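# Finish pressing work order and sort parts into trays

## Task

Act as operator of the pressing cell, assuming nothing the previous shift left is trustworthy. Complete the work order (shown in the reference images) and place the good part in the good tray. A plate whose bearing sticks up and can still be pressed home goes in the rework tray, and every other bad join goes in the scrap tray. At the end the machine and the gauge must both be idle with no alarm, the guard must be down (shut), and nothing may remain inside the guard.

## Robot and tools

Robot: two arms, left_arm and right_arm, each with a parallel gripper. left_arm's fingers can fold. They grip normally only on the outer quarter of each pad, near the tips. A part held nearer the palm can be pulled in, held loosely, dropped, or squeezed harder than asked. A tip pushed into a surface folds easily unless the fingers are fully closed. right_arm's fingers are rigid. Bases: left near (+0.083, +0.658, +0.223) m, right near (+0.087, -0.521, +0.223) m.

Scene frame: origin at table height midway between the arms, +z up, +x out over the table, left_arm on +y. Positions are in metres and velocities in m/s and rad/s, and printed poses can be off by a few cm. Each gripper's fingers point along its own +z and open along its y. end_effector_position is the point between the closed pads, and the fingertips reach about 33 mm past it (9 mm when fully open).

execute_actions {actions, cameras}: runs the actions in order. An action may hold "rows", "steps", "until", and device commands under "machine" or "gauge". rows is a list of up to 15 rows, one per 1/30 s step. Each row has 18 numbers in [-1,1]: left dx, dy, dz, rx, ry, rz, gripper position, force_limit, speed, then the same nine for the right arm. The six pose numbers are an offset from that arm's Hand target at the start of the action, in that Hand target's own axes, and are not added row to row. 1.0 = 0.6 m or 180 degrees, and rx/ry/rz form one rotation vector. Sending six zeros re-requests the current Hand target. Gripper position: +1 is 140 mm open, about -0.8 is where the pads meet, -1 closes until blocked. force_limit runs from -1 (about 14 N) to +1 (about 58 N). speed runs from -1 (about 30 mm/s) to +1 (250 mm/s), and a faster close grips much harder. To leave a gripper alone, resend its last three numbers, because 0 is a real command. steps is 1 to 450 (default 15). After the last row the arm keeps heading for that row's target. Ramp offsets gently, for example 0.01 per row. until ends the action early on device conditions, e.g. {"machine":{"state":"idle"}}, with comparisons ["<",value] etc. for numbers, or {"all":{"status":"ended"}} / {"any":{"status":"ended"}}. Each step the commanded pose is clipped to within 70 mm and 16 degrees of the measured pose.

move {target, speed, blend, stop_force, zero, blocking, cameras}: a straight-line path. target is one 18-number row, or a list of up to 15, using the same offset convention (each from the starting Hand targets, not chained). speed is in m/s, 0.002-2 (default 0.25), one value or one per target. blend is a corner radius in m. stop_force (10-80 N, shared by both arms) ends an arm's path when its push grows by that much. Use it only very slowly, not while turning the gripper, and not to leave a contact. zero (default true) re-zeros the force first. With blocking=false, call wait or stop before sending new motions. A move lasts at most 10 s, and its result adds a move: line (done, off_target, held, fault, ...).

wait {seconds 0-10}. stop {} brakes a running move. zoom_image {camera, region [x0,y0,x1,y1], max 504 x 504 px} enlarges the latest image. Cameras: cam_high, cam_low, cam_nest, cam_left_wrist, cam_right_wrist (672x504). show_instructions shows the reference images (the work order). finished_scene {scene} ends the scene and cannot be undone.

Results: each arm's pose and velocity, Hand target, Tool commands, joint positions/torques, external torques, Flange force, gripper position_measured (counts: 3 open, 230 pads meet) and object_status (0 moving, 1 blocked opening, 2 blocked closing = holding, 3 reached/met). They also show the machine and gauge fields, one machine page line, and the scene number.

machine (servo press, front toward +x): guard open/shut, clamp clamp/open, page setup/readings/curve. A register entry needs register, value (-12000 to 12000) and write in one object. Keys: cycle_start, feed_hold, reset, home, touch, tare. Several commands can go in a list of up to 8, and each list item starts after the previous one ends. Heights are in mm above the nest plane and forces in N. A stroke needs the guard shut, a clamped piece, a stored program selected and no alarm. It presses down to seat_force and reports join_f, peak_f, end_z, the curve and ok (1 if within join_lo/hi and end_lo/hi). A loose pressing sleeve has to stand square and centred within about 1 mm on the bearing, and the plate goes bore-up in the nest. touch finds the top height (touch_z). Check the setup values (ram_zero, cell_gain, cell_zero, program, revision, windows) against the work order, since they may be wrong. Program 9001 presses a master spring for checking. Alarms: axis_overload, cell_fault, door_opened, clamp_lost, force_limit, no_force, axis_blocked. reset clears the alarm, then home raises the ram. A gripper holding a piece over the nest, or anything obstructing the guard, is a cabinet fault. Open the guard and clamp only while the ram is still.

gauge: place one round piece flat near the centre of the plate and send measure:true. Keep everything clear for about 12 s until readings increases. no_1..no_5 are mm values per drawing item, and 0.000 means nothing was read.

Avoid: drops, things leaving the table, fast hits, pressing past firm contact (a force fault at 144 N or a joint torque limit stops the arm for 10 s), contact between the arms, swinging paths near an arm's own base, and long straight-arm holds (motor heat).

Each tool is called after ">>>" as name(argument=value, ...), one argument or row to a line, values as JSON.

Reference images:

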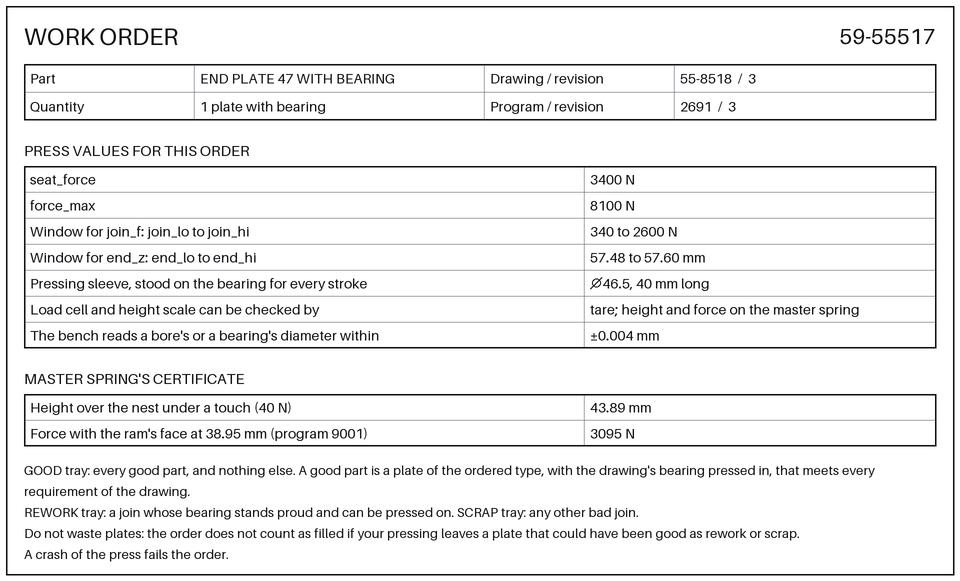

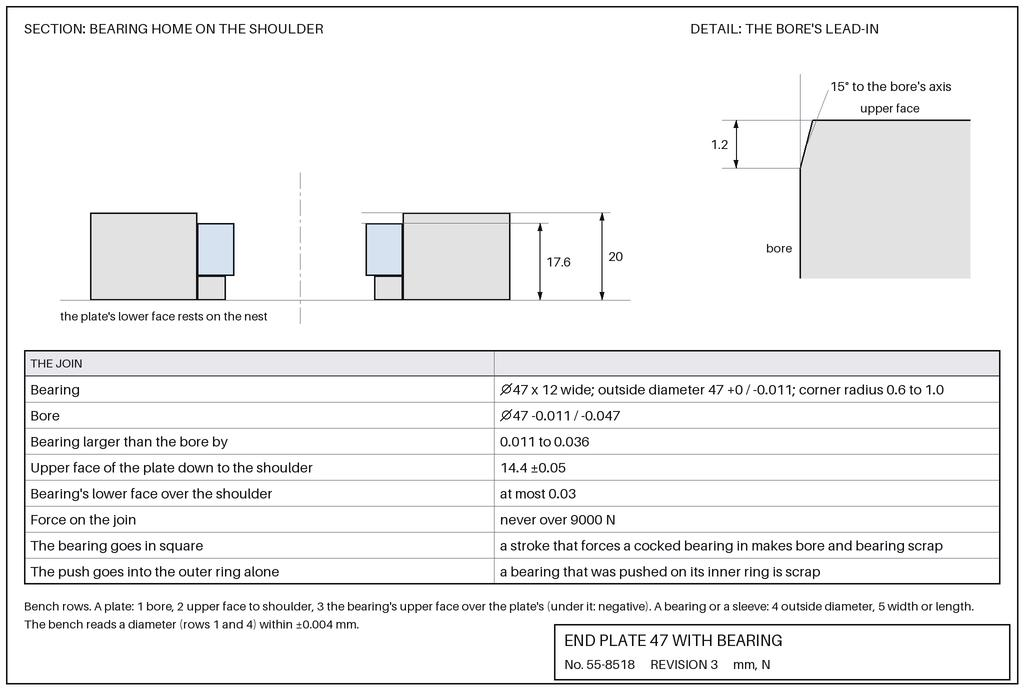

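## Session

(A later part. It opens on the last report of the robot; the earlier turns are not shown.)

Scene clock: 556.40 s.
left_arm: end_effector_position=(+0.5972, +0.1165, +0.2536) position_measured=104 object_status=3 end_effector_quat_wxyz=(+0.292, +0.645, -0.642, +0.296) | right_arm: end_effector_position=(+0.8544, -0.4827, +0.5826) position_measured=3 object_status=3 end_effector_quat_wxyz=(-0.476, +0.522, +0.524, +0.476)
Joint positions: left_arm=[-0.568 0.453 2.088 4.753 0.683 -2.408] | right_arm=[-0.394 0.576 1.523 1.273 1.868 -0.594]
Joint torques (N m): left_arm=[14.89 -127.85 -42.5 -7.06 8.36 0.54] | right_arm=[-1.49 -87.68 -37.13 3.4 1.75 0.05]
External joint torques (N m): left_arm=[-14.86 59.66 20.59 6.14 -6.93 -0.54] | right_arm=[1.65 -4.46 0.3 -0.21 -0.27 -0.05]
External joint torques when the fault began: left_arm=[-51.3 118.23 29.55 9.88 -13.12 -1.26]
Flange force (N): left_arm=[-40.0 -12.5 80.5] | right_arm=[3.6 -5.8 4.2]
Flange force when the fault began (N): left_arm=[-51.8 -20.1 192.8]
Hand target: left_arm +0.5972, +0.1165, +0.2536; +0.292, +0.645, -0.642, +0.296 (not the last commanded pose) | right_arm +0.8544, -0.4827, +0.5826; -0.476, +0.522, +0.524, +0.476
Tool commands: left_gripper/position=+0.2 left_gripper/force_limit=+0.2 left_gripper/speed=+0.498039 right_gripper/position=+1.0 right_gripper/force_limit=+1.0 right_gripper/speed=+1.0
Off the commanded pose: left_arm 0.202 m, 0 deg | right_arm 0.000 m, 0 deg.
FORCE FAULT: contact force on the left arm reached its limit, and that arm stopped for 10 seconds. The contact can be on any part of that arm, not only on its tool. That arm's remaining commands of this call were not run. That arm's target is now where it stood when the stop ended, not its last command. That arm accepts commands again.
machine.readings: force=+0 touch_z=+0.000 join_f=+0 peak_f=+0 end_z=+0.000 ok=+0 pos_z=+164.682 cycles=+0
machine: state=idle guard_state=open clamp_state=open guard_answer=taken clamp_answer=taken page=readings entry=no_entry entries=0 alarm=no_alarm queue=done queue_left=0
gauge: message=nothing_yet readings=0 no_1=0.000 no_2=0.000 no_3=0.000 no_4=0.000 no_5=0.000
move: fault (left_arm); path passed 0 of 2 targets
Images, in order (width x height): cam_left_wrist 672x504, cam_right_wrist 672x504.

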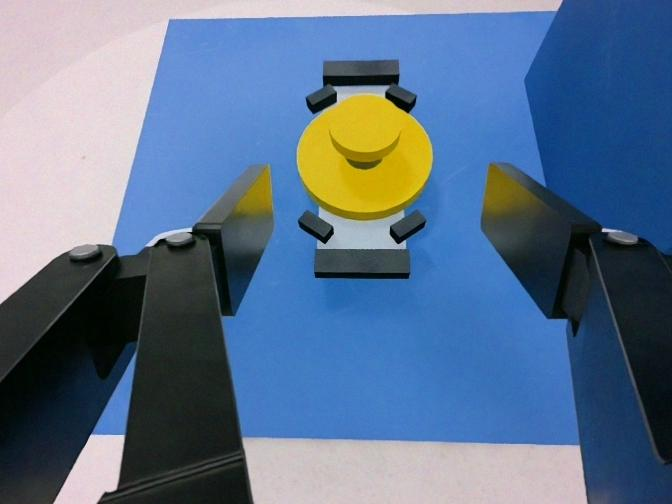

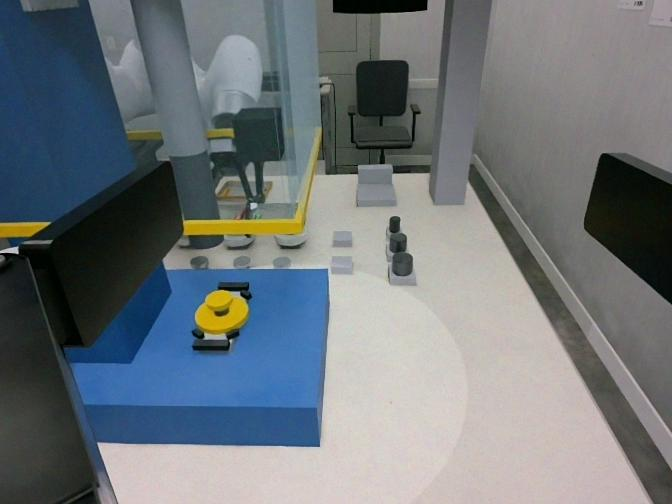

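>>> move(
  target=[
    [-0.0677,0,0.0568,0,0,0,0.2,0.2,0.5,0,0,0,0,0,0,1,1,1],
    [-0.282,0,-0.1985,0,0,0,0.2,0.2,0.5,0,0,0,0,0,0,1,1,1],
  ],
  speed=0.12,
  blend=[0.01,0],
  cameras=["cam_right_wrist"],
)

>>> execute_actions(
  actions=[
    {"machine":[{"clamp":"clamp"},{"guard":"shut"},{"tare":true},{"touch":true}],"steps":450,"until":{"machine":{"queue":"done"}}},
  ],
  cameras=["cam_nest","cam_right_wrist"],
)

Scene clock: 565.43 s.
left_arm: end_effector_position=(+0.5962, +0.3173, +0.2038) position_measured=104 object_status=3 end_effector_quat_wxyz=(+0.292, +0.645, -0.642, +0.296) | right_arm: end_effector_position=(+0.8544, -0.4827, +0.5826) position_measured=3 object_status=3 end_effector_quat_wxyz=(-0.476, +0.522, +0.524, +0.476)
Joint positions: left_arm=[-0.234 0.47 2.235 4.859 0.833 -2.152] | right_arm=[-0.394 0.576 1.523 1.273 1.868 -0.594]
Joint torques (N m): left_arm=[1.48 -67.67 -14.16 -1.28 0.96 -0.03] | right_arm=[-1.09 -87.79 -37.04 3.38 1.7 0.06]
External joint torques (N m): left_arm=[-1.48 5.1 -0.69 0.66 0.83 0.03] | right_arm=[1.81 -4.3 0.4 -0.24 -0.22 -0.06]
Flange force (N): left_arm=[-4.6 -6.0 6.9] | right_arm=[3.4 -5.8 4.3]
Hand target: left_arm +0.5962, +0.3173, +0.2038; +0.292, +0.645, -0.642, +0.296 | right_arm +0.8544, -0.4827, +0.5826; -0.476, +0.522, +0.524, +0.476
Off the commanded pose: left_arm 0.000 m, 0 deg | right_arm 0.000 m, 0 deg.
machine.readings: force=+0 touch_z=+0.000 join_f=+0 peak_f=+0 end_z=+0.000 ok=+0 pos_z=+164.682 cycles=+0
machine: state=idle guard_state=open clamp_state=open guard_answer=taken clamp_answer=taken page=readings entry=no_entry entries=0 alarm=no_alarm queue=done queue_left=0
gauge: message=nothing_yet readings=0 no_1=0.000 no_2=0.000 no_3=0.000 no_4=0.000 no_5=0.000
move: done
Images, in order (width x height): cam_right_wrist 672x504.

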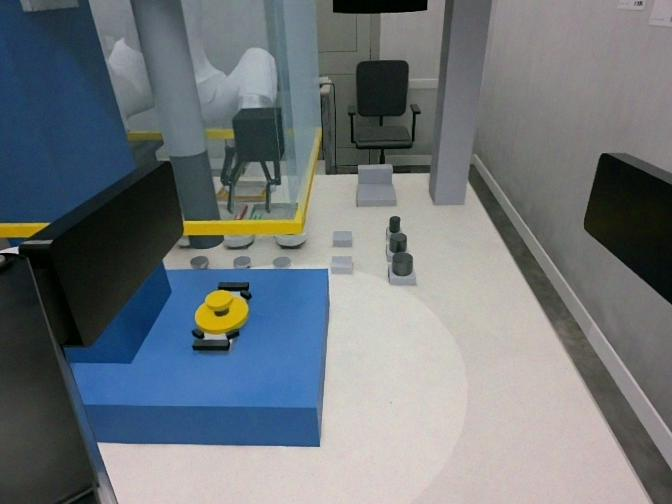

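Scene clock: 580.63 s.
left_arm: end_effector_position=(+0.5962, +0.3173, +0.2038) position_measured=104 object_status=3 end_effector_quat_wxyz=(+0.292, +0.645, -0.642, +0.296) | right_arm: end_effector_position=(+0.8544, -0.4827, +0.5826) position_measured=3 object_status=3 end_effector_quat_wxyz=(-0.476, +0.522, +0.524, +0.476)
Joint positions: left_arm=[-0.233 0.47 2.235 4.859 0.833 -2.152] | right_arm=[-0.394 0.576 1.523 1.273 1.868 -0.594]
Joint torques (N m): left_arm=[1.5 -67.81 -13.96 -1.26 1.02 0.01] | right_arm=[-1.18 -87.75 -37.04 3.4 1.74 0.03]
External joint torques (N m): left_arm=[-1.56 4.99 -0.88 0.64 0.77 -0.01] | right_arm=[1.66 -4.16 0.36 -0.24 -0.26 -0.03]
Flange force (N): left_arm=[-4.2 -6.3 7.0] | right_arm=[3.3 -5.6 4.1]
Hand target: left_arm +0.5962, +0.3173, +0.2038; +0.292, +0.645, -0.642, +0.296 | right_arm +0.8544, -0.4827, +0.5826; -0.476, +0.522, +0.524, +0.476
Tool commands: left_gripper/position=+0.2 left_gripper/force_limit=+0.2 left_gripper/speed=+0.5 right_gripper/position=+1.0 right_gripper/force_limit=+1.0 right_gripper/speed=+1.0
Off the commanded pose: left_arm 0.000 m, 0 deg | right_arm 0.000 m, 0 deg.
machine.readings: force=+0 touch_z=+0.000 join_f=+0 peak_f=+0 end_z=+0.000 ok=+0 pos_z=+159.992 cycles=+0
machine: state=busy guard_state=shut clamp_state=clamped guard_answer=taken clamp_answer=taken page=readings entry=taken entries=2 alarm=no_alarm queue=running queue_left=0
gauge: message=nothing_yet readings=0 no_1=0.000 no_2=0.000 no_3=0.000 no_4=0.000 no_5=0.000
Images, in order (width x height): cam_nest 672x504, cam_right_wrist 672x504.

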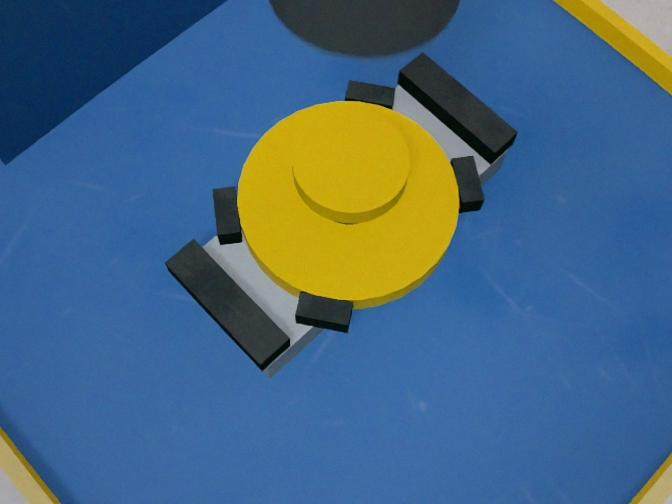

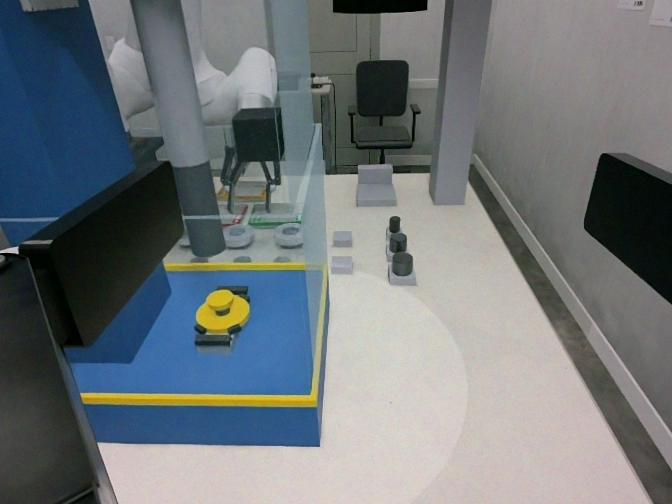

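Clamped. Wait for the touch, then run program 9001.

>>> wait(
  seconds=10,
)

>>> wait(
  seconds=8,
)

Scene clock: 591.80 s.
left_arm: end_effector_position=(+0.5962, +0.3173, +0.2038) position_measured=104 object_status=3 end_effector_quat_wxyz=(+0.292, +0.645, -0.642, +0.296) | right_arm: end_effector_position=(+0.8544, -0.4827, +0.5826) position_measured=3 object_status=3 end_effector_quat_wxyz=(-0.476, +0.522, +0.524, +0.476)
Joint positions: left_arm=[-0.233 0.47 2.235 4.859 0.833 -2.152] | right_arm=[-0.394 0.576 1.523 1.273 1.868 -0.594]
Joint torques (N m): left_arm=[1.49 -67.26 -13.91 -1.28 1.03 0.02] | right_arm=[-1.26 -87.84 -37.05 3.41 1.72 0.03]
External joint torques (N m): left_arm=[-1.49 4.81 -0.95 0.67 0.75 -0.02] | right_arm=[1.21 -4.34 0.27 -0.21 -0.23 -0.03]
Flange force (N): left_arm=[-4.0 -6.3 6.5] | right_arm=[3.5 -5.8 3.6]
Hand target: left_arm +0.5962, +0.3173, +0.2038; +0.292, +0.645, -0.642, +0.296 | right_arm +0.8544, -0.4827, +0.5826; -0.476, +0.522, +0.524, +0.476
Tool commands: left_gripper/position=+0.2 left_gripper/force_limit=+0.2 left_gripper/speed=+0.5 right_gripper/position=+1.0 right_gripper/force_limit=+1.0 right_gripper/speed=+1.0
Off the commanded pose: left_arm 0.000 m, 0 deg | right_arm 0.000 m, 0 deg.
machine.readings: force=+0 touch_z=+43.886 join_f=+0 peak_f=+0 end_z=+0.000 ok=+0 pos_z=+164.682 cycles=+0
machine: state=idle guard_state=shut clamp_state=clamped guard_answer=taken clamp_answer=taken page=readings entry=taken entries=2 alarm=no_alarm queue=done queue_left=0
gauge: message=nothing_yet readings=0 no_1=0.000 no_2=0.000 no_3=0.000 no_4=0.000 no_5=0.000
wait: 10.00 s; at rest from the start

Scene clock: 599.80 s.
left_arm: end_effector_position=(+0.5962, +0.3173, +0.2038) position_measured=104 object_status=3 end_effector_quat_wxyz=(+0.292, +0.645, -0.642, +0.296) | right_arm: end_effector_position=(+0.8544, -0.4827, +0.5826) position_measured=3 object_status=3 end_effector_quat_wxyz=(-0.476, +0.522, +0.524, +0.476)
Joint positions: left_arm=[-0.233 0.47 2.235 4.859 0.833 -2.152] | right_arm=[-0.394 0.576 1.523 1.273 1.868 -0.594]
Joint torques (N m): left_arm=[1.87 -67.52 -14.01 -1.21 0.99 -0.07] | right_arm=[-1.2 -87.88 -37.08 3.38 1.74 0.03]
External joint torques (N m): left_arm=[-2.07 5.09 -0.83 0.6 0.8 0.07] | right_arm=[1.3 -4.48 0.27 -0.19 -0.25 -0.03]
Flange force (N): left_arm=[-3.9 -5.9 8.0] | right_arm=[3.6 -5.9 3.8]
Hand target: left_arm +0.5962, +0.3173, +0.2038; +0.292, +0.645, -0.642, +0.296 | right_arm +0.8544, -0.4827, +0.5826; -0.476, +0.522, +0.524, +0.476
Tool commands: left_gripper/position=+0.2 left_gripper/force_limit=+0.2 left_gripper/speed=+0.5 right_gripper/position=+1.0 right_gripper/force_limit=+1.0 right_gripper/speed=+1.0
Off the commanded pose: left_arm 0.000 m, 0 deg | right_arm 0.000 m, 0 deg.
machine.readings: force=+0 touch_z=+43.886 join_f=+0 peak_f=+0 end_z=+0.000 ok=+0 pos_z=+164.682 cycles=+0
machine: state=idle guard_state=shut clamp_state=clamped guard_answer=taken clamp_answer=taken page=readings entry=taken entries=2 alarm=no_alarm queue=done queue_left=0
gauge: message=nothing_yet readings=0 no_1=0.000 no_2=0.000 no_3=0.000 no_4=0.000 no_5=0.000
wait: 8.00 s

>>> execute_actions(
  actions=[
    {"machine":[{"register":"program","value":9001,"write":true},{"cycle_start":true}],"steps":450,"until":{"machine":{"state":"done"}}},
  ],
)

>>> execute_actions(
  actions=[
    {"steps":300,"until":{"machine":{"state":"done"}}},
    {"machine":{"page":"curve"},"steps":3},
  ],
)

>>> execute_actions(
  actions=[
    {"machine":{"page":"setup"},"steps":3},
  ],
)

Scene clock: 608.27 s.
left_arm: end_effector_position=(+0.5962, +0.3173, +0.2038) position_measured=104 object_status=3 end_effector_quat_wxyz=(+0.292, +0.645, -0.642, +0.296) | right_arm: end_effector_position=(+0.8544, -0.4827, +0.5826) position_measured=3 object_status=3 end_effector_quat_wxyz=(-0.476, +0.522, +0.524, +0.476)
Joint positions: left_arm=[-0.233 0.47 2.235 4.859 0.833 -2.152] | right_arm=[-0.394 0.576 1.523 1.273 1.868 -0.594]
Joint torques (N m): left_arm=[1.53 -67.83 -14.16 -1.23 1.05 -0.04] | right_arm=[-1.34 -87.9 -37.16 3.42 1.74 0.03]
External joint torques (N m): left_arm=[-1.82 5.61 -0.63 0.61 0.74 0.04] | right_arm=[1.29 -3.68 0.58 -0.23 -0.26 -0.03]
Flange force (N): left_arm=[-4.9 -6.1 8.3] | right_arm=[2.7 -5.6 3.7]
Hand target: left_arm +0.5962, +0.3173, +0.2038; +0.292, +0.645, -0.642, +0.296 | right_arm +0.8544, -0.4827, +0.5826; -0.476, +0.522, +0.524, +0.476
Tool commands: left_gripper/position=+0.2 left_gripper/force_limit=+0.2 left_gripper/speed=+0.5 right_gripper/position=+1.0 right_gripper/force_limit=+1.0 right_gripper/speed=+1.0
Off the commanded pose: left_arm 0.000 m, 0 deg | right_arm 0.000 m, 0 deg.
machine.readings: force=+0 touch_z=+43.886 join_f=+2909 peak_f=+3094 end_z=+38.948 ok=+0 pos_z=+164.682 cycles=+1
machine: state=done guard_state=shut clamp_state=clamped guard_answer=taken clamp_answer=taken page=readings entry=taken entries=4 alarm=no_alarm queue=done queue_left=0
gauge: message=nothing_yet readings=0 no_1=0.000 no_2=0.000 no_3=0.000 no_4=0.000 no_5=0.000

Scene clock: 608.60 s.
left_arm: end_effector_position=(+0.5962, +0.3173, +0.2038) position_measured=104 object_status=3 end_effector_quat_wxyz=(+0.292, +0.645, -0.642, +0.296) | right_arm: end_effector_position=(+0.8544, -0.4827, +0.5826) position_measured=3 object_status=3 end_effector_quat_wxyz=(-0.476, +0.522, +0.524, +0.476)
Joint positions: left_arm=[-0.233 0.47 2.235 4.859 0.833 -2.152] | right_arm=[-0.394 0.576 1.523 1.273 1.868 -0.594]
Joint torques (N m): left_arm=[1.72 -66.97 -13.96 -1.22 0.98 0.04] | right_arm=[-1.42 -87.67 -37.08 3.39 1.75 0.05]
External joint torques (N m): left_arm=[-1.78 4.49 -0.78 0.61 0.81 -0.04] | right_arm=[1.35 -3.99 0.48 -0.21 -0.27 -0.05]
External joint torques at the end of the 1st action: left_arm=[-1.56 4.6 -0.72 0.59 0.72 0.01] | right_arm=[1.21 -5.07 0.16 -0.2 -0.23 -0.04]
Flange force (N): left_arm=[-3.3 -5.6 6.6] | right_arm=[3.0 -5.7 3.8]
Flange force at the end of the 1st action (N): left_arm=[-3.8 -5.5 6.6] | right_arm=[4.1 -6.5 3.8]
Hand target: left_arm +0.5962, +0.3173, +0.2038; +0.292, +0.645, -0.642, +0.296 | right_arm +0.8544, -0.4827, +0.5826; -0.476, +0.522, +0.524, +0.476
Tool commands: left_gripper/position=+0.2 left_gripper/force_limit=+0.2 left_gripper/speed=+0.5 right_gripper/position=+1.0 right_gripper/force_limit=+1.0 right_gripper/speed=+1.0
Off the commanded pose: left_arm 0.000 m, 0 deg | right_arm 0.000 m, 0 deg.
machine.curve: curve1_z=+44.950 curve1_f=+6 curve2_z=+44.093 curve2_f=+1 curve3_z=+43.236 curve3_f=+442 curve4_z=+42.379 curve4_f=+979 curve5_z=+41.521 curve5_f=+1502 curve6_z=+40.664 curve6_f=+2031 curve7_z=+39.807 curve7_f=+2571 curve8_z=+38.950 curve8_f=+3092
machine: state=done guard_state=shut clamp_state=clamped guard_answer=taken clamp_answer=taken page=curve entry=taken entries=4 alarm=no_alarm queue=done queue_left=0
gauge: message=nothing_yet readings=0 no_1=0.000 no_2=0.000 no_3=0.000 no_4=0.000 no_5=0.000

Scene clock: 608.90 s.
left_arm: end_effector_position=(+0.5962, +0.3173, +0.2038) position_measured=104 object_status=3 end_effector_quat_wxyz=(+0.292, +0.645, -0.642, +0.296) | right_arm: end_effector_position=(+0.8544, -0.4827, +0.5826) position_measured=3 object_status=3 end_effector_quat_wxyz=(-0.476, +0.522, +0.524, +0.476)
Joint positions: left_arm=[-0.233 0.47 2.235 4.859 0.833 -2.152] | right_arm=[-0.394 0.576 1.523 1.273 1.868 -0.594]
Joint torques (N m): left_arm=[1.67 -67.35 -14.13 -1.18 1 -0.04] | right_arm=[-1.33 -87.78 -37.12 3.4 1.74 0.01]
External joint torques (N m): left_arm=[-1.73 4.72 -0.75 0.56 0.79 0.03] | right_arm=[0.56 -3.79 0.51 -0.19 -0.26 -0.01]
Flange force (N): left_arm=[-3.8 -5.5 7.1] | right_arm=[2.8 -5.9 2.9]
Hand target: left_arm +0.5962, +0.3173, +0.2038; +0.292, +0.645, -0.642, +0.296 | right_arm +0.8544, -0.4827, +0.5826; -0.476, +0.522, +0.524, +0.476
Tool commands: left_gripper/position=+0.2 left_gripper/force_limit=+0.2 left_gripper/speed=+0.5 right_gripper/position=+1.0 right_gripper/force_limit=+1.0 right_gripper/speed=+1.0
Off the commanded pose: left_arm 0.000 m, 0 deg | right_arm 0.000 m, 0 deg.
machine.setup: program=+9001 ram_zero=+155.318 seat_force=+3400 force_max=+8100 join_lo=+340 join_hi=+2600 end_lo=+57.480 end_hi=+57.600 cell_gain=+0.506 cell_zero=+57 program_revision=+1 program_top=+38.950 stored1_number=+7319 stored1_revision=+5 stored2_number=+3478 stored2_revision=+2 stored3_number=+1968 stored3_revision=+6 stored4_number=+2691 stored4_revision=+3 stored5_number=+9001 stored5_revision=+1
machine: state=done guard_state=shut clamp_state=clamped guard_answer=taken clamp_answer=taken page=setup entry=taken entries=4 alarm=no_alarm queue=done queue_left=0
gauge: message=nothing_yet readings=0 no_1=0.000 no_2=0.000 no_3=0.000 no_4=0.000 no_5=0.000

>>> execute_actions(
  actions=[
    {"machine":[{"register":"program","value":2691,"write":true},{"guard":"open"},{"clamp":"open"}],"steps":180,"until":{"machine":{"clamp_state":"open","guard_state":"open"}}},
  ],
)

>>> move(
  target=[
    [-0.0386,-0.0068,0.0324,0,0,0,0.2,0.2,0.5,0,0,0,0,0,0,1,1,1],
    [0.2778,-0.0068,0.4092,0,0,0,0.2,0.2,0.5,0,0,0,0,0,0,1,1,1],
  ],
  speed=0.12,
  blend=[0.01,0],
  cameras=["cam_left_wrist","cam_nest"],
)

Scene clock: 622.50 s.
left_arm: end_effector_position=(+0.5962, +0.3173, +0.2038) position_measured=104 object_status=3 end_effector_quat_wxyz=(+0.292, +0.645, -0.642, +0.296) | right_arm: end_effector_position=(+0.8544, -0.4827, +0.5826) position_measured=3 object_status=3 end_effector_quat_wxyz=(-0.476, +0.522, +0.524, +0.476)
Joint positions: left_arm=[-0.233 0.47 2.235 4.859 0.833 -2.152] | right_arm=[-0.394 0.576 1.523 1.273 1.868 -0.594]
Joint torques (N m): left_arm=[2.21 -68.01 -14.23 -1.22 1.01 -0.02] | right_arm=[-1.14 -87.73 -37.23 3.4 1.75 0.04]
External joint torques (N m): left_arm=[-2.11 5.21 -0.61 0.61 0.78 0.02] | right_arm=[1.01 -5 0.29 -0.18 -0.26 -0.05]
Flange force (N): left_arm=[-4.0 -5.6 8.1] | right_arm=[4.0 -6.8 3.7]
Hand target: left_arm +0.5962, +0.3173, +0.2038; +0.292, +0.645, -0.642, +0.296 | right_arm +0.8544, -0.4827, +0.5826; -0.476, +0.522, +0.524, +0.476
Tool commands: left_gripper/position=+0.2 left_gripper/force_limit=+0.2 left_gripper/speed=+0.5 right_gripper/position=+1.0 right_gripper/force_limit=+1.0 right_gripper/speed=+1.0
Off the commanded pose: left_arm 0.000 m, 0 deg | right_arm 0.000 m, 0 deg.
machine.setup: program=+2691 ram_zero=+155.318 seat_force=+3400 force_max=+8100 join_lo=+340 join_hi=+2600 end_lo=+57.480 end_hi=+57.600 cell_gain=+0.506 cell_zero=+57 program_revision=+3 program_top=+57.600 stored1_number=+7319 stored1_revision=+5 stored2_number=+3478 stored2_revision=+2 stored3_number=+1968 stored3_revision=+6 stored4_number=+2691 stored4_revision=+3 stored5_number=+9001 stored5_revision=+1
machine: state=idle guard_state=open clamp_state=open guard_answer=taken clamp_answer=taken page=setup entry=taken entries=5 alarm=no_alarm queue=running queue_left=0
gauge: message=nothing_yet readings=0 no_1=0.000 no_2=0.000 no_3=0.000 no_4=0.000 no_5=0.000

Scene clock: 625.50 s.
left_arm: end_effector_position=(+0.6022, +0.0227, +0.1690) position_measured=104 object_status=3 end_effector_quat_wxyz=(+0.292, +0.645, -0.642, +0.296) | right_arm: end_effector_position=(+0.8544, -0.4827, +0.5826) position_measured=3 object_status=3 end_effector_quat_wxyz=(-0.476, +0.522, +0.524, +0.476)
Joint positions: left_arm=[-0.686 0.637 1.992 4.533 0.626 -2.258] | right_arm=[-0.394 0.576 1.523 1.273 1.868 -0.594]
Joint torques (N m): left_arm=[1.93 -86.73 -18.06 -1.88 0.84 -0.01] | right_arm=[-1.46 -87.95 -37.13 3.4 1.72 0.05]
External joint torques (N m): left_arm=[-1.79 4.82 -0.68 0.68 0.81 0.01] | right_arm=[1.46 -3.83 0.57 -0.23 -0.24 -0.05]
Flange force (N): left_arm=[-1.6 -4.4 7.7] | right_arm=[2.8 -5.7 3.9]
Hand target: left_arm +0.6022, +0.0227, +0.1689; +0.292, +0.645, -0.642, +0.296 | right_arm +0.8544, -0.4827, +0.5826; -0.476, +0.522, +0.524, +0.476
Off the commanded pose: left_arm 0.000 m, 0 deg | right_arm 0.000 m, 0 deg.
machine.setup: program=+2691 ram_zero=+155.318 seat_force=+3400 force_max=+8100 join_lo=+340 join_hi=+2600 end_lo=+57.480 end_hi=+57.600 cell_gain=+0.506 cell_zero=+57 program_revision=+3 program_top=+57.600 stored1_number=+7319 stored1_revision=+5 stored2_number=+3478 stored2_revision=+2 stored3_number=+1968 stored3_revision=+6 stored4_number=+2691 stored4_revision=+3 stored5_number=+9001 stored5_revision=+1
machine: state=idle guard_state=open clamp_state=open guard_answer=taken clamp_answer=taken page=setup entry=taken entries=5 alarm=no_alarm queue=done queue_left=0
gauge: message=nothing_yet readings=0 no_1=0.000 no_2=0.000 no_3=0.000 no_4=0.000 no_5=0.000
move: done
Images, in order (width x height): cam_nest 672x504, cam_left_wrist 672x504.

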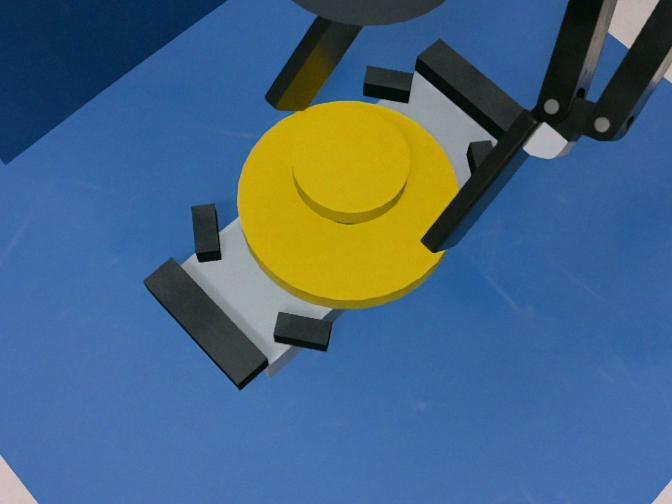

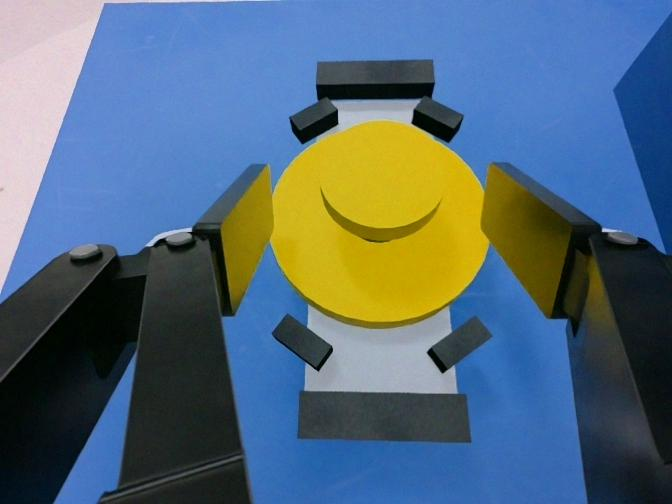

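>>> move(
  target=[0.0065,0.0033,-0.0042,0,0,0,0.2,0.2,0.5,0,0,0,0,0,0,1,1,1],
  speed=0.05,
)

>>> execute_actions(
  actions=[
    {"rows":[[0,0,0,0,0,0,-1,0.2,-0.6,0,0,0,0,0,0,1,1,1]],"steps":110},
  ],
  cameras=["cam_left_wrist"],
)

Scene clock: 629.13 s.
left_arm: end_effector_position=(+0.6002, +0.0220, +0.1735) position_measured=104 object_status=3 end_effector_quat_wxyz=(+0.292, +0.645, -0.642, +0.296) | right_arm: end_effector_position=(+0.8544, -0.4827, +0.5826) position_measured=3 object_status=3 end_effector_quat_wxyz=(-0.476, +0.522, +0.524, +0.476)
Joint positions: left_arm=[-0.689 0.629 1.995 4.539 0.624 -2.268] | right_arm=[-0.394 0.576 1.523 1.273 1.868 -0.594]
Joint torques (N m): left_arm=[1.9 -86.34 -18.07 -1.86 0.87 0.05] | right_arm=[-1.18 -87.86 -37.15 3.42 1.73 0.02]
External joint torques (N m): left_arm=[-2.05 5.09 -0.89 0.66 0.78 -0.05] | right_arm=[1.11 -4.23 0.48 -0.23 -0.25 -0.02]
Flange force (N): left_arm=[-1.2 -4.7 8.5] | right_arm=[3.2 -6.1 3.6]
Hand target: left_arm +0.6002, +0.0220, +0.1735; +0.292, +0.645, -0.642, +0.296 | right_arm +0.8544, -0.4827, +0.5826; -0.476, +0.522, +0.524, +0.476
Off the commanded pose: left_arm 0.000 m, 0 deg | right_arm 0.000 m, 0 deg.
machine.setup: program=+2691 ram_zero=+155.318 seat_force=+3400 force_max=+8100 join_lo=+340 join_hi=+2600 end_lo=+57.480 end_hi=+57.600 cell_gain=+0.506 cell_zero=+57 program_revision=+3 program_top=+57.600 stored1_number=+7319 stored1_revision=+5 stored2_number=+3478 stored2_revision=+2 stored3_number=+1968 stored3_revision=+6 stored4_number=+2691 stored4_revision=+3 stored5_number=+9001 stored5_revision=+1
machine: state=idle guard_state=open clamp_state=open guard_answer=taken clamp_answer=taken page=setup entry=taken entries=5 alarm=no_alarm queue=done queue_left=0
gauge: message=nothing_yet readings=0 no_1=0.000 no_2=0.000 no_3=0.000 no_4=0.000 no_5=0.000
move: done

Scene clock: 633.00 s.
left_arm: end_effector_position=(+0.6002, +0.0220, +0.1735) position_measured=162 object_status=2 end_effector_quat_wxyz=(+0.292, +0.645, -0.642, +0.296) | right_arm: end_effector_position=(+0.8544, -0.4827, +0.5826) position_measured=3 object_status=3 end_effector_quat_wxyz=(-0.476, +0.522, +0.524, +0.476)
Joint positions: left_arm=[-0.689 0.629 1.995 4.539 0.624 -2.268] | right_arm=[-0.394 0.576 1.523 1.273 1.868 -0.594]
Joint torques (N m): left_arm=[-2.36 -79.87 -16.16 -1.22 0.77 -0.1] | right_arm=[-1.18 -87.95 -37.1 3.41 1.69 0.03]
External joint torques (N m): left_arm=[2.18 -1.18 -2.82 0.02 0.89 0.1] | right_arm=[1.23 -3.66 0.49 -0.23 -0.22 -0.03]
Flange force (N): left_arm=[0.8 -6.1 -1.3] | right_arm=[2.7 -5.4 3.5]
Hand target: left_arm +0.6002, +0.0220, +0.1735; +0.292, +0.645, -0.642, +0.296 | right_arm +0.8544, -0.4827, +0.5826; -0.476, +0.522, +0.524, +0.476
Off the commanded pose: left_arm 0.000 m, 0 deg | right_arm 0.000 m, 0 deg.
machine.setup: program=+2691 ram_zero=+155.318 seat_force=+3400 force_max=+8100 join_lo=+340 join_hi=+2600 end_lo=+57.480 end_hi=+57.600 cell_gain=+0.506 cell_zero=+57 program_revision=+3 program_top=+57.600 stored1_number=+7319 stored1_revision=+5 stored2_number=+3478 stored2_revision=+2 stored3_number=+1968 stored3_revision=+6 stored4_number=+2691 stored4_revision=+3 stored5_number=+9001 stored5_revision=+1
machine: state=idle guard_state=open clamp_state=open guard_answer=taken clamp_answer=taken page=setup entry=taken entries=5 alarm=no_alarm queue=done queue_left=0
gauge: message=nothing_yet readings=0 no_1=0.000 no_2=0.000 no_3=0.000 no_4=0.000 no_5=0.000
Images, in order (width x height): cam_left_wrist 672x504.

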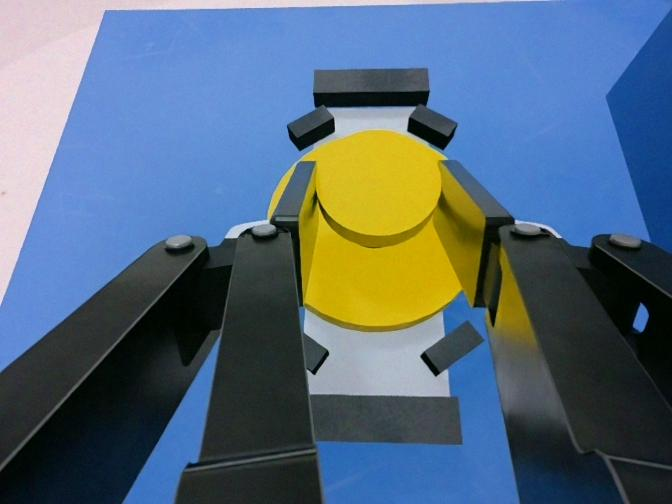

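>>> move(
  target=[
    [0.0383,0,-0.0322,0,0,0,-1,0.2,-0.6,0,0,0,0,0,0,1,1,1],
    [-0.2597,0,-0.387,0,0,0,-1,0.2,-0.6,0,0,0,0,0,0,1,1,1],
  ],
  speed=0.12,
  blend=[0.01,0],
)

Scene clock: 640.57 s.
left_arm: end_effector_position=(+0.5984, +0.2995, +0.2079) position_measured=162 object_status=2 end_effector_quat_wxyz=(+0.292, +0.645, -0.642, +0.296) | right_arm: end_effector_position=(+0.8544, -0.4827, +0.5826) position_measured=3 object_status=3 end_effector_quat_wxyz=(-0.476, +0.522, +0.524, +0.476)
Joint positions: left_arm=[-0.266 0.468 2.224 4.844 0.822 -2.173] | right_arm=[-0.394 0.576 1.523 1.273 1.868 -0.594]
Joint torques (N m): left_arm=[1.8 -73.05 -16.89 -2.17 2.69 0] | right_arm=[-1.14 -87.69 -37.21 3.43 1.72 0.05]
External joint torques (N m): left_arm=[-2.12 10.2 1.51 1.5 -0.9 0] | right_arm=[0.55 -4.67 0.31 -0.19 -0.23 -0.05]
Flange force (N): left_arm=[-9.9 -6.6 13.7] | right_arm=[3.6 -6.6 3.0]
Hand target: left_arm +0.5984, +0.2995, +0.2079; +0.292, +0.645, -0.642, +0.296 | right_arm +0.8544, -0.4827, +0.5826; -0.476, +0.522, +0.524, +0.476
Off the commanded pose: left_arm 0.000 m, 0 deg | right_arm 0.000 m, 0 deg.
machine.setup: program=+2691 ram_zero=+155.318 seat_force=+3400 force_max=+8100 join_lo=+340 join_hi=+2600 end_lo=+57.480 end_hi=+57.600 cell_gain=+0.506 cell_zero=+57 program_revision=+3 program_top=+57.600 stored1_number=+7319 stored1_revision=+5 stored2_number=+3478 stored2_revision=+2 stored3_number=+1968 stored3_revision=+6 stored4_number=+2691 stored4_revision=+3 stored5_number=+9001 stored5_revision=+1
machine: state=idle guard_state=open clamp_state=open guard_answer=taken clamp_answer=taken page=setup entry=taken entries=5 alarm=no_alarm queue=done queue_left=0
gauge: message=nothing_yet readings=0 no_1=0.000 no_2=0.000 no_3=0.000 no_4=0.000 no_5=0.000
move: done

>>> move(
  target=[
    [-0.0428,-0.0027,-0.16,0.1915,0,-0.161,-1,0.2,-0.6,0,0,0,0,0,0,1,1,1],
    [-0.2732,-0.3167,-0.1363,0.3827,0.0006,-0.3223,-1,0.2,-0.6,0,0,0,0,0,0,1,1,1],
  ],
  speed=0.2,
  blend=[0.04,0],
  cameras=["cam_left_wrist","cam_right_wrist"],
)

Scene clock: 655.30 s.
left_arm: end_effector_position=(+0.7877, +0.4698, +0.1384) position_measured=162 object_status=2 end_effector_quat_wxyz=(-0.007, +0.906, +0.000, +0.424) | right_arm: end_effector_position=(+0.8544, -0.4827, +0.5826) position_measured=3 object_status=3 end_effector_quat_wxyz=(-0.476, +0.522, +0.524, +0.476)
Joint positions: left_arm=[-0.47 0.588 2.294 2.501 0.656 -1.353] | right_arm=[-0.394 0.576 1.523 1.273 1.868 -0.594]
Joint torques (N m): left_arm=[1.84 -84.65 -17.85 -0.93 3.39 -0.04] | right_arm=[-1.26 -87.9 -37.12 3.39 1.75 0.02]
External joint torques (N m): left_arm=[-1.79 10.89 2.26 0.27 -1.23 0.03] | right_arm=[0.89 -3.94 0.43 -0.19 -0.27 -0.02]
Flange force (N): left_arm=[-15.1 3.7 14.4] | right_arm=[3.0 -5.7 3.2]
Hand target: left_arm +0.7877, +0.4698, +0.1383; -0.007, +0.906, +0.000, +0.424 | right_arm +0.8544, -0.4827, +0.5826; -0.476, +0.522, +0.524, +0.476
Off the commanded pose: left_arm 0.000 m, 0 deg | right_arm 0.000 m, 0 deg.
machine.setup: program=+2691 ram_zero=+155.318 seat_force=+3400 force_max=+8100 join_lo=+340 join_hi=+2600 end_lo=+57.480 end_hi=+57.600 cell_gain=+0.506 cell_zero=+57 program_revision=+3 program_top=+57.600 stored1_number=+7319 stored1_revision=+5 stored2_number=+3478 stored2_revision=+2 stored3_number=+1968 stored3_revision=+6 stored4_number=+2691 stored4_revision=+3 stored5_number=+9001 stored5_revision=+1
machine: state=idle guard_state=open clamp_state=open guard_answer=taken clamp_answer=taken page=setup entry=taken entries=5 alarm=no_alarm queue=done queue_left=0
gauge: message=nothing_yet readings=0 no_1=0.000 no_2=0.000 no_3=0.000 no_4=0.000 no_5=0.000
move: done
Images, in order (width x height): cam_left_wrist 672x504, cam_right_wrist 672x504.

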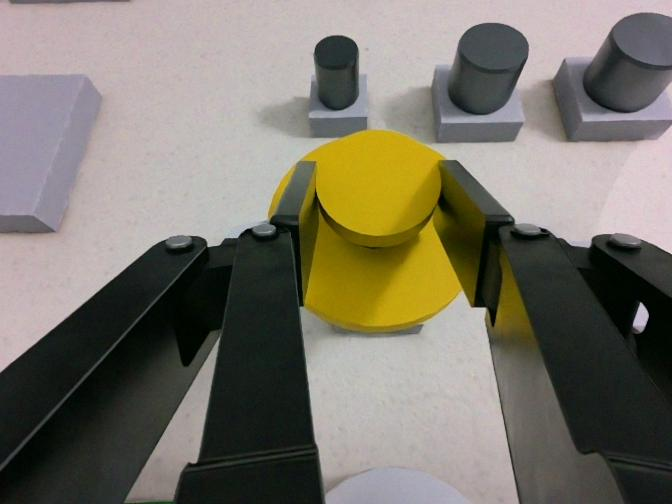

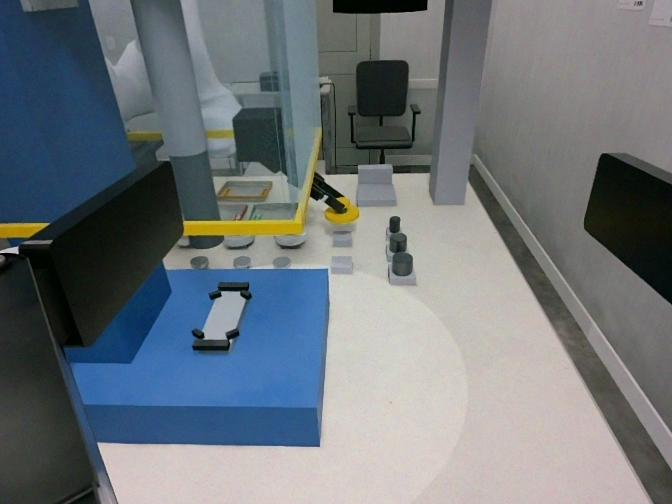

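>>> move(
  target=[-0.0666,0.0032,0.0581,0,0,0,-1,0.2,-0.6,0,0,0,0,0,0,1,1,1],
  speed=0.1,
)

>>> move(
  target=[-0.0191,0,0.0161,0,0,0,-1,0.2,-0.6,0,0,0,0,0,0,1,1,1],
  speed=0.015,
  stop_force=12,
  cameras=["cam_left_wrist"],
)

Scene clock: 659.07 s.
left_arm: end_effector_position=(+0.7889, +0.4685, +0.0854) position_measured=162 object_status=2 end_effector_quat_wxyz=(-0.007, +0.906, +0.000, +0.424) | right_arm: end_effector_position=(+0.8544, -0.4827, +0.5826) position_measured=3 object_status=3 end_effector_quat_wxyz=(-0.476, +0.522, +0.524, +0.476)
Joint positions: left_arm=[-0.471 0.699 2.281 2.567 0.737 -1.44] | right_arm=[-0.394 0.576 1.523 1.273 1.868 -0.594]
Joint torques (N m): left_arm=[2.03 -90.4 -13.55 -0.89 3.54 0.01] | right_arm=[-1.21 -87.88 -37.06 3.38 1.76 0.05]
External joint torques (N m): left_arm=[-1.9 11.04 2.2 0.44 -1.34 -0.01] | right_arm=[1.18 -4.4 0.25 -0.18 -0.27 -0.05]
Flange force (N): left_arm=[-16.3 3.0 13.2] | right_arm=[3.5 -5.8 3.6]
Hand target: left_arm +0.7889, +0.4686, +0.0853; -0.007, +0.906, +0.000, +0.424 | right_arm +0.8544, -0.4827, +0.5826; -0.476, +0.522, +0.524, +0.476
Off the commanded pose: left_arm 0.000 m, 0 deg | right_arm 0.000 m, 0 deg.
machine.setup: program=+2691 ram_zero=+155.318 seat_force=+3400 force_max=+8100 join_lo=+340 join_hi=+2600 end_lo=+57.480 end_hi=+57.600 cell_gain=+0.506 cell_zero=+57 program_revision=+3 program_top=+57.600 stored1_number=+7319 stored1_revision=+5 stored2_number=+3478 stored2_revision=+2 stored3_number=+1968 stored3_revision=+6 stored4_number=+2691 stored4_revision=+3 stored5_number=+9001 stored5_revision=+1
machine: state=idle guard_state=open clamp_state=open guard_answer=taken clamp_answer=taken page=setup entry=taken entries=5 alarm=no_alarm queue=done queue_left=0
gauge: message=nothing_yet readings=0 no_1=0.000 no_2=0.000 no_3=0.000 no_4=0.000 no_5=0.000
move: done

Scene clock: 660.53 s.
left_arm: end_effector_position=(+0.7891, +0.4688, +0.0747) position_measured=162 object_status=2 end_effector_quat_wxyz=(-0.007, +0.906, +0.001, +0.424) | right_arm: end_effector_position=(+0.8544, -0.4827, +0.5826) position_measured=3 object_status=3 end_effector_quat_wxyz=(-0.476, +0.522, +0.524, +0.476)
Joint positions: left_arm=[-0.471 0.722 2.277 2.579 0.754 -1.455] | right_arm=[-0.394 0.576 1.523 1.273 1.868 -0.594]
Joint torques (N m): left_arm=[-3.48 -75.15 -9.45 0.63 -2.45 0.23] | right_arm=[-1.21 -87.69 -37.19 3.4 1.74 0.04]
External joint torques (N m): left_arm=[3.37 -5.3 -1.08 -1.01 4.65 -0.23] | right_arm=[0.84 -4.64 0.33 -0.17 -0.25 -0.04]
Flange force (N): left_arm=[1.6 -5.6 -5.0] | right_arm=[3.6 -6.5 3.4]
Hand target: left_arm +0.7891, +0.4688, +0.0747; -0.007, +0.906, +0.000, +0.424 (not the last commanded pose) | right_arm +0.8544, -0.4827, +0.5826; -0.476, +0.522, +0.524, +0.476
Off the commanded pose: left_arm 0.004 m, 0 deg | right_arm 0.000 m, 0 deg.
machine.setup: program=+2691 ram_zero=+155.318 seat_force=+3400 force_max=+8100 join_lo=+340 join_hi=+2600 end_lo=+57.480 end_hi=+57.600 cell_gain=+0.506 cell_zero=+57 program_revision=+3 program_top=+57.600 stored1_number=+7319 stored1_revision=+5 stored2_number=+3478 stored2_revision=+2 stored3_number=+1968 stored3_revision=+6 stored4_number=+2691 stored4_revision=+3 stored5_number=+9001 stored5_revision=+1
machine: state=idle guard_state=open clamp_state=open guard_answer=taken clamp_answer=taken page=setup entry=taken entries=5 alarm=no_alarm queue=done queue_left=0
gauge: message=nothing_yet readings=0 no_1=0.000 no_2=0.000 no_3=0.000 no_4=0.000 no_5=0.000
move: contact (left_arm)
Images, in order (width x height): cam_left_wrist 672x504.

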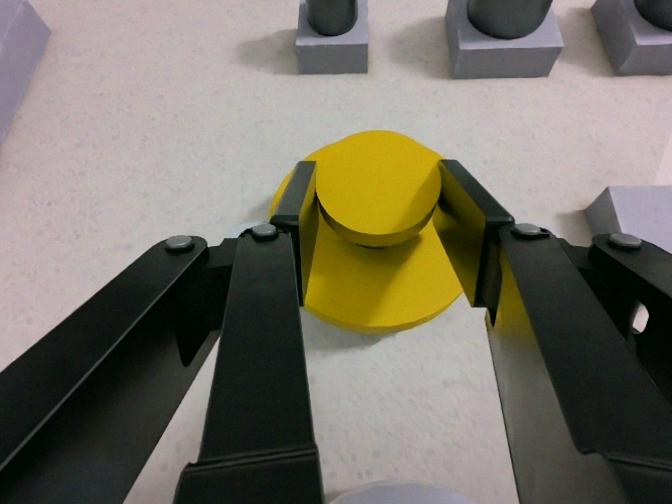

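>>> execute_actions(
  actions=[
    {"rows":[[0,0,0,0,0,0,0.0,0.2,-0.6,0,0,0,0,0,0,1,1,1]],"steps":60},
  ],
)

>>> move(
  target=[
    [0,0,-0.12,0,0,0,0.0,0.2,0.5,0,0,0,0,0,0,1,1,1],
    [0.1,0.01,-0.33,0,0,0,0.0,0.2,0.5,0,0,0,0,0,0,1,1,1],
  ],
  speed=0.2,
  blend=[0.03,0],
  cameras=["cam_left_wrist"],
)

Scene clock: 698.67 s.
left_arm: end_effector_position=(+0.7891, +0.4688, +0.0747) position_measured=129 object_status=3 end_effector_quat_wxyz=(-0.007, +0.906, +0.000, +0.424) | right_arm: end_effector_position=(+0.8544, -0.4827, +0.5826) position_measured=3 object_status=3 end_effector_quat_wxyz=(-0.476, +0.522, +0.524, +0.476)
Joint positions: left_arm=[-0.471 0.722 2.277 2.579 0.754 -1.455] | right_arm=[-0.394 0.576 1.523 1.273 1.868 -0.594]
Joint torques (N m): left_arm=[1.55 -85.68 -9.9 -1.06 1.44 -0.05] | right_arm=[-1.26 -87.8 -37.11 3.39 1.76 0.04]
External joint torques (N m): left_arm=[-1.22 5.47 -0.56 0.64 0.75 0.05] | right_arm=[1.46 -4.01 0.47 -0.22 -0.28 -0.04]
Flange force (N): left_arm=[-9.9 1.7 9.0] | right_arm=[3.1 -5.7 3.9]
Hand target: left_arm +0.7891, +0.4688, +0.0747; -0.007, +0.906, +0.000, +0.424 | right_arm +0.8544, -0.4827, +0.5826; -0.476, +0.522, +0.524, +0.476
Off the commanded pose: left_arm 0.000 m, 0 deg | right_arm 0.000 m, 0 deg.
machine.setup: program=+2691 ram_zero=+155.318 seat_force=+3400 force_max=+8100 join_lo=+340 join_hi=+2600 end_lo=+57.480 end_hi=+57.600 cell_gain=+0.506 cell_zero=+57 program_revision=+3 program_top=+57.600 stored1_number=+7319 stored1_revision=+5 stored2_number=+3478 stored2_revision=+2 stored3_number=+1968 stored3_revision=+6 stored4_number=+2691 stored4_revision=+3 stored5_number=+9001 stored5_revision=+1
machine: state=idle guard_state=open clamp_state=open guard_answer=taken clamp_answer=taken page=setup entry=taken entries=5 alarm=no_alarm queue=done queue_left=0
gauge: message=nothing_yet readings=0 no_1=0.000 no_2=0.000 no_3=0.000 no_4=0.000 no_5=0.000

Scene clock: 700.20 s.
left_arm: end_effector_position=(+0.6754, +0.4597, +0.2474) position_measured=129 object_status=3 end_effector_quat_wxyz=(-0.007, +0.906, +0.000, +0.424) | right_arm: end_effector_position=(+0.8544, -0.4827, +0.5826) position_measured=3 object_status=3 end_effector_quat_wxyz=(-0.476, +0.522, +0.524, +0.476)
Joint positions: left_arm=[-0.624 0.274 2.456 2.152 0.589 -1.103] | right_arm=[-0.394 0.576 1.523 1.273 1.868 -0.594]
Joint torques (N m): left_arm=[1.52 -54 -21.25 -1.08 1.2 -0.02] | right_arm=[-1.22 -87.9 -37.04 3.42 1.73 0.03]
External joint torques (N m): left_arm=[-1.5 3.37 -1.11 0.63 0.78 0.02] | right_arm=[0.99 -5.08 0.11 -0.21 -0.23 -0.03]
Flange force (N): left_arm=[-6.7 4.5 8.6] | right_arm=[4.2 -6.5 3.5]
Hand target: left_arm +0.6754, +0.4597, +0.2474; -0.007, +0.906, +0.000, +0.424 | right_arm +0.8544, -0.4827, +0.5826; -0.476, +0.522, +0.524, +0.476
Off the commanded pose: left_arm 0.000 m, 0 deg | right_arm 0.000 m, 0 deg.
machine.setup: program=+2691 ram_zero=+155.318 seat_force=+3400 force_max=+8100 join_lo=+340 join_hi=+2600 end_lo=+57.480 end_hi=+57.600 cell_gain=+0.506 cell_zero=+57 program_revision=+3 program_top=+57.600 stored1_number=+7319 stored1_revision=+5 stored2_number=+3478 stored2_revision=+2 stored3_number=+1968 stored3_revision=+6 stored4_number=+2691 stored4_revision=+3 stored5_number=+9001 stored5_revision=+1
machine: state=idle guard_state=open clamp_state=open guard_answer=taken clamp_answer=taken page=setup entry=taken entries=5 alarm=no_alarm queue=done queue_left=0
gauge: message=nothing_yet readings=0 no_1=0.000 no_2=0.000 no_3=0.000 no_4=0.000 no_5=0.000
move: done
Images, in order (width x height): cam_left_wrist 672x504.

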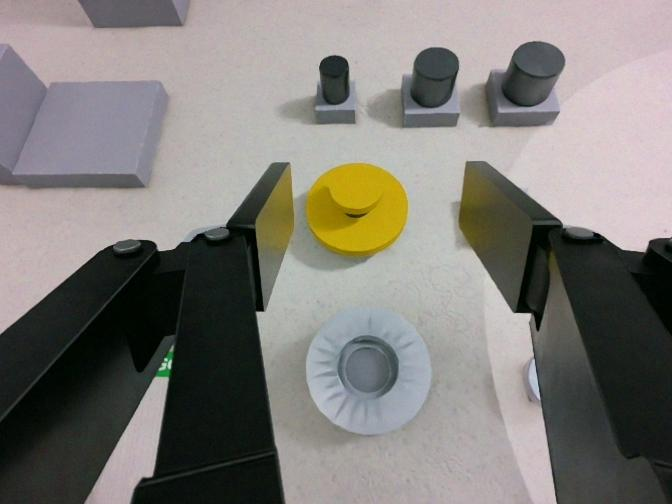

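>>> move(
  target=[
    [-0.2971,0.002,0.0505,0,0,0,1,0.2,0.5,0,0,0,0,0,0,1,1,1],
    [-0.2971,0.002,0.1238,0,0,0,1,0.2,0.5,0,0,0,0,0,0,1,1,1],
  ],
  speed=[0.2,0.1],
  blend=[0.0,0],
  cameras=["cam_left_wrist"],
)

Scene clock: 708.83 s.
left_arm: end_effector_position=(+0.6184, +0.4605, +0.0629) position_measured=3 object_status=3 end_effector_quat_wxyz=(-0.007, +0.905, +0.000, +0.424) | right_arm: end_effector_position=(+0.8544, -0.4827, +0.5826) position_measured=3 object_status=3 end_effector_quat_wxyz=(-0.476, +0.522, +0.524, +0.476)
Joint positions: left_arm=[-0.72 0.751 2.534 2.467 0.985 -1.67] | right_arm=[-0.394 0.576 1.523 1.273 1.868 -0.594]
Joint torques (N m): left_arm=[1.55 -75.33 1.95 -0.38 1.34 0.09] | right_arm=[-1.23 -87.77 -37.04 3.41 1.74 0.05]
External joint torques (N m): left_arm=[-1.57 5.01 -0.27 0.65 0.8 -0.09] | right_arm=[1.02 -4.26 0.33 -0.2 -0.25 -0.05]
Flange force (N): left_arm=[-15.6 0.0 6.8] | right_arm=[3.3 -5.9 3.4]
Hand target: left_arm +0.6184, +0.4605, +0.0629; -0.007, +0.906, +0.000, +0.424 | right_arm +0.8544, -0.4827, +0.5826; -0.476, +0.522, +0.524, +0.476
Off the commanded pose: left_arm 0.000 m, 0 deg | right_arm 0.000 m, 0 deg.
machine.setup: program=+2691 ram_zero=+155.318 seat_force=+3400 force_max=+8100 join_lo=+340 join_hi=+2600 end_lo=+57.480 end_hi=+57.600 cell_gain=+0.506 cell_zero=+57 program_revision=+3 program_top=+57.600 stored1_number=+7319 stored1_revision=+5 stored2_number=+3478 stored2_revision=+2 stored3_number=+1968 stored3_revision=+6 stored4_number=+2691 stored4_revision=+3 stored5_number=+9001 stored5_revision=+1
machine: state=idle guard_state=open clamp_state=open guard_answer=taken clamp_answer=taken page=setup entry=taken entries=5 alarm=no_alarm queue=done queue_left=0
gauge: message=nothing_yet readings=0 no_1=0.000 no_2=0.000 no_3=0.000 no_4=0.000 no_5=0.000
move: done
Images, in order (width x height): cam_left_wrist 672x504.

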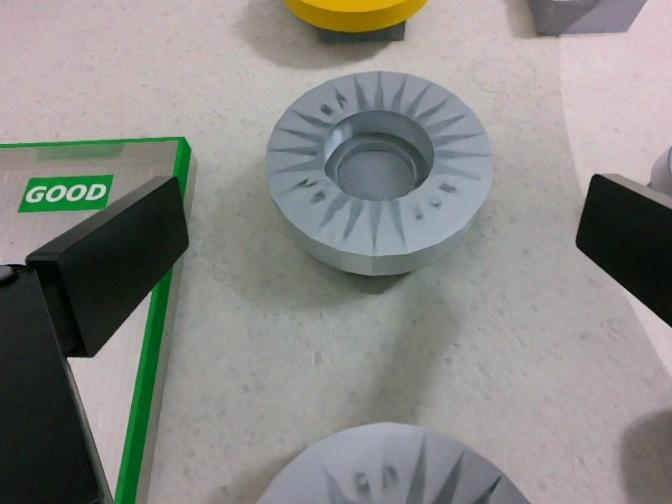

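>>> move(
  target=[-0.0018,0.0,0.0572,0,0,0,0.64,0.2,0.5,0,0,0,0,0,0,1,1,1],
  speed=0.08,
  cameras=["cam_left_wrist"],
)

Scene clock: 715.97 s.
left_arm: end_effector_position=(+0.6441, +0.4610, +0.0402) position_measured=48 object_status=3 end_effector_quat_wxyz=(-0.007, +0.905, +0.000, +0.424) | right_arm: end_effector_position=(+0.8544, -0.4827, +0.5826) position_measured=3 object_status=3 end_effector_quat_wxyz=(-0.476, +0.522, +0.524, +0.476)
Joint positions: left_arm=[-0.672 0.804 2.485 2.512 0.993 -1.667] | right_arm=[-0.394 0.576 1.523 1.273 1.868 -0.594]
Joint torques (N m): left_arm=[1.56 -79.17 1.93 -0.36 1.37 0.01] | right_arm=[-1.21 -87.89 -37.11 3.4 1.71 0.04]
External joint torques (N m): left_arm=[-1.78 5.1 0.02 0.69 0.8 -0.01] | right_arm=[1.56 -4.24 0.4 -0.23 -0.23 -0.04]
Flange force (N): left_arm=[-15.0 0.3 5.7] | right_arm=[3.3 -5.8 4.0]
Hand target: left_arm +0.6441, +0.4610, +0.0401; -0.007, +0.906, +0.000, +0.424 | right_arm +0.8544, -0.4827, +0.5826; -0.476, +0.522, +0.524, +0.476
Off the commanded pose: left_arm 0.000 m, 0 deg | right_arm 0.000 m, 0 deg.
machine.setup: program=+2691 ram_zero=+155.318 seat_force=+3400 force_max=+8100 join_lo=+340 join_hi=+2600 end_lo=+57.480 end_hi=+57.600 cell_gain=+0.506 cell_zero=+57 program_revision=+3 program_top=+57.600 stored1_number=+7319 stored1_revision=+5 stored2_number=+3478 stored2_revision=+2 stored3_number=+1968 stored3_revision=+6 stored4_number=+2691 stored4_revision=+3 stored5_number=+9001 stored5_revision=+1
machine: state=idle guard_state=open clamp_state=open guard_answer=taken clamp_answer=taken page=setup entry=taken entries=5 alarm=no_alarm queue=done queue_left=0
gauge: message=nothing_yet readings=0 no_1=0.000 no_2=0.000 no_3=0.000 no_4=0.000 no_5=0.000
move: done
Images, in order (width x height): cam_left_wrist 672x504.

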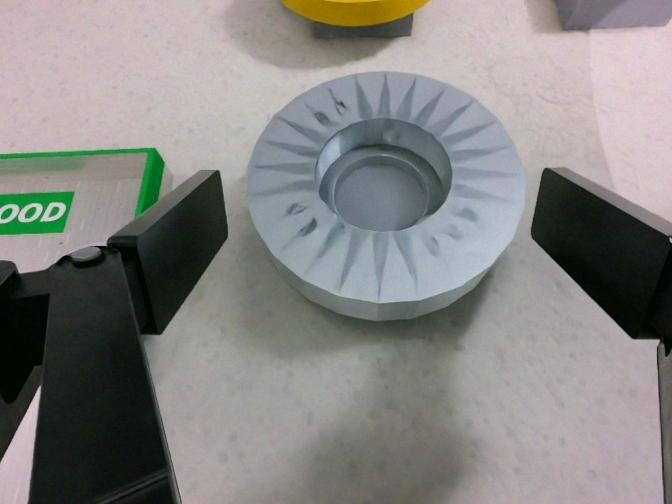

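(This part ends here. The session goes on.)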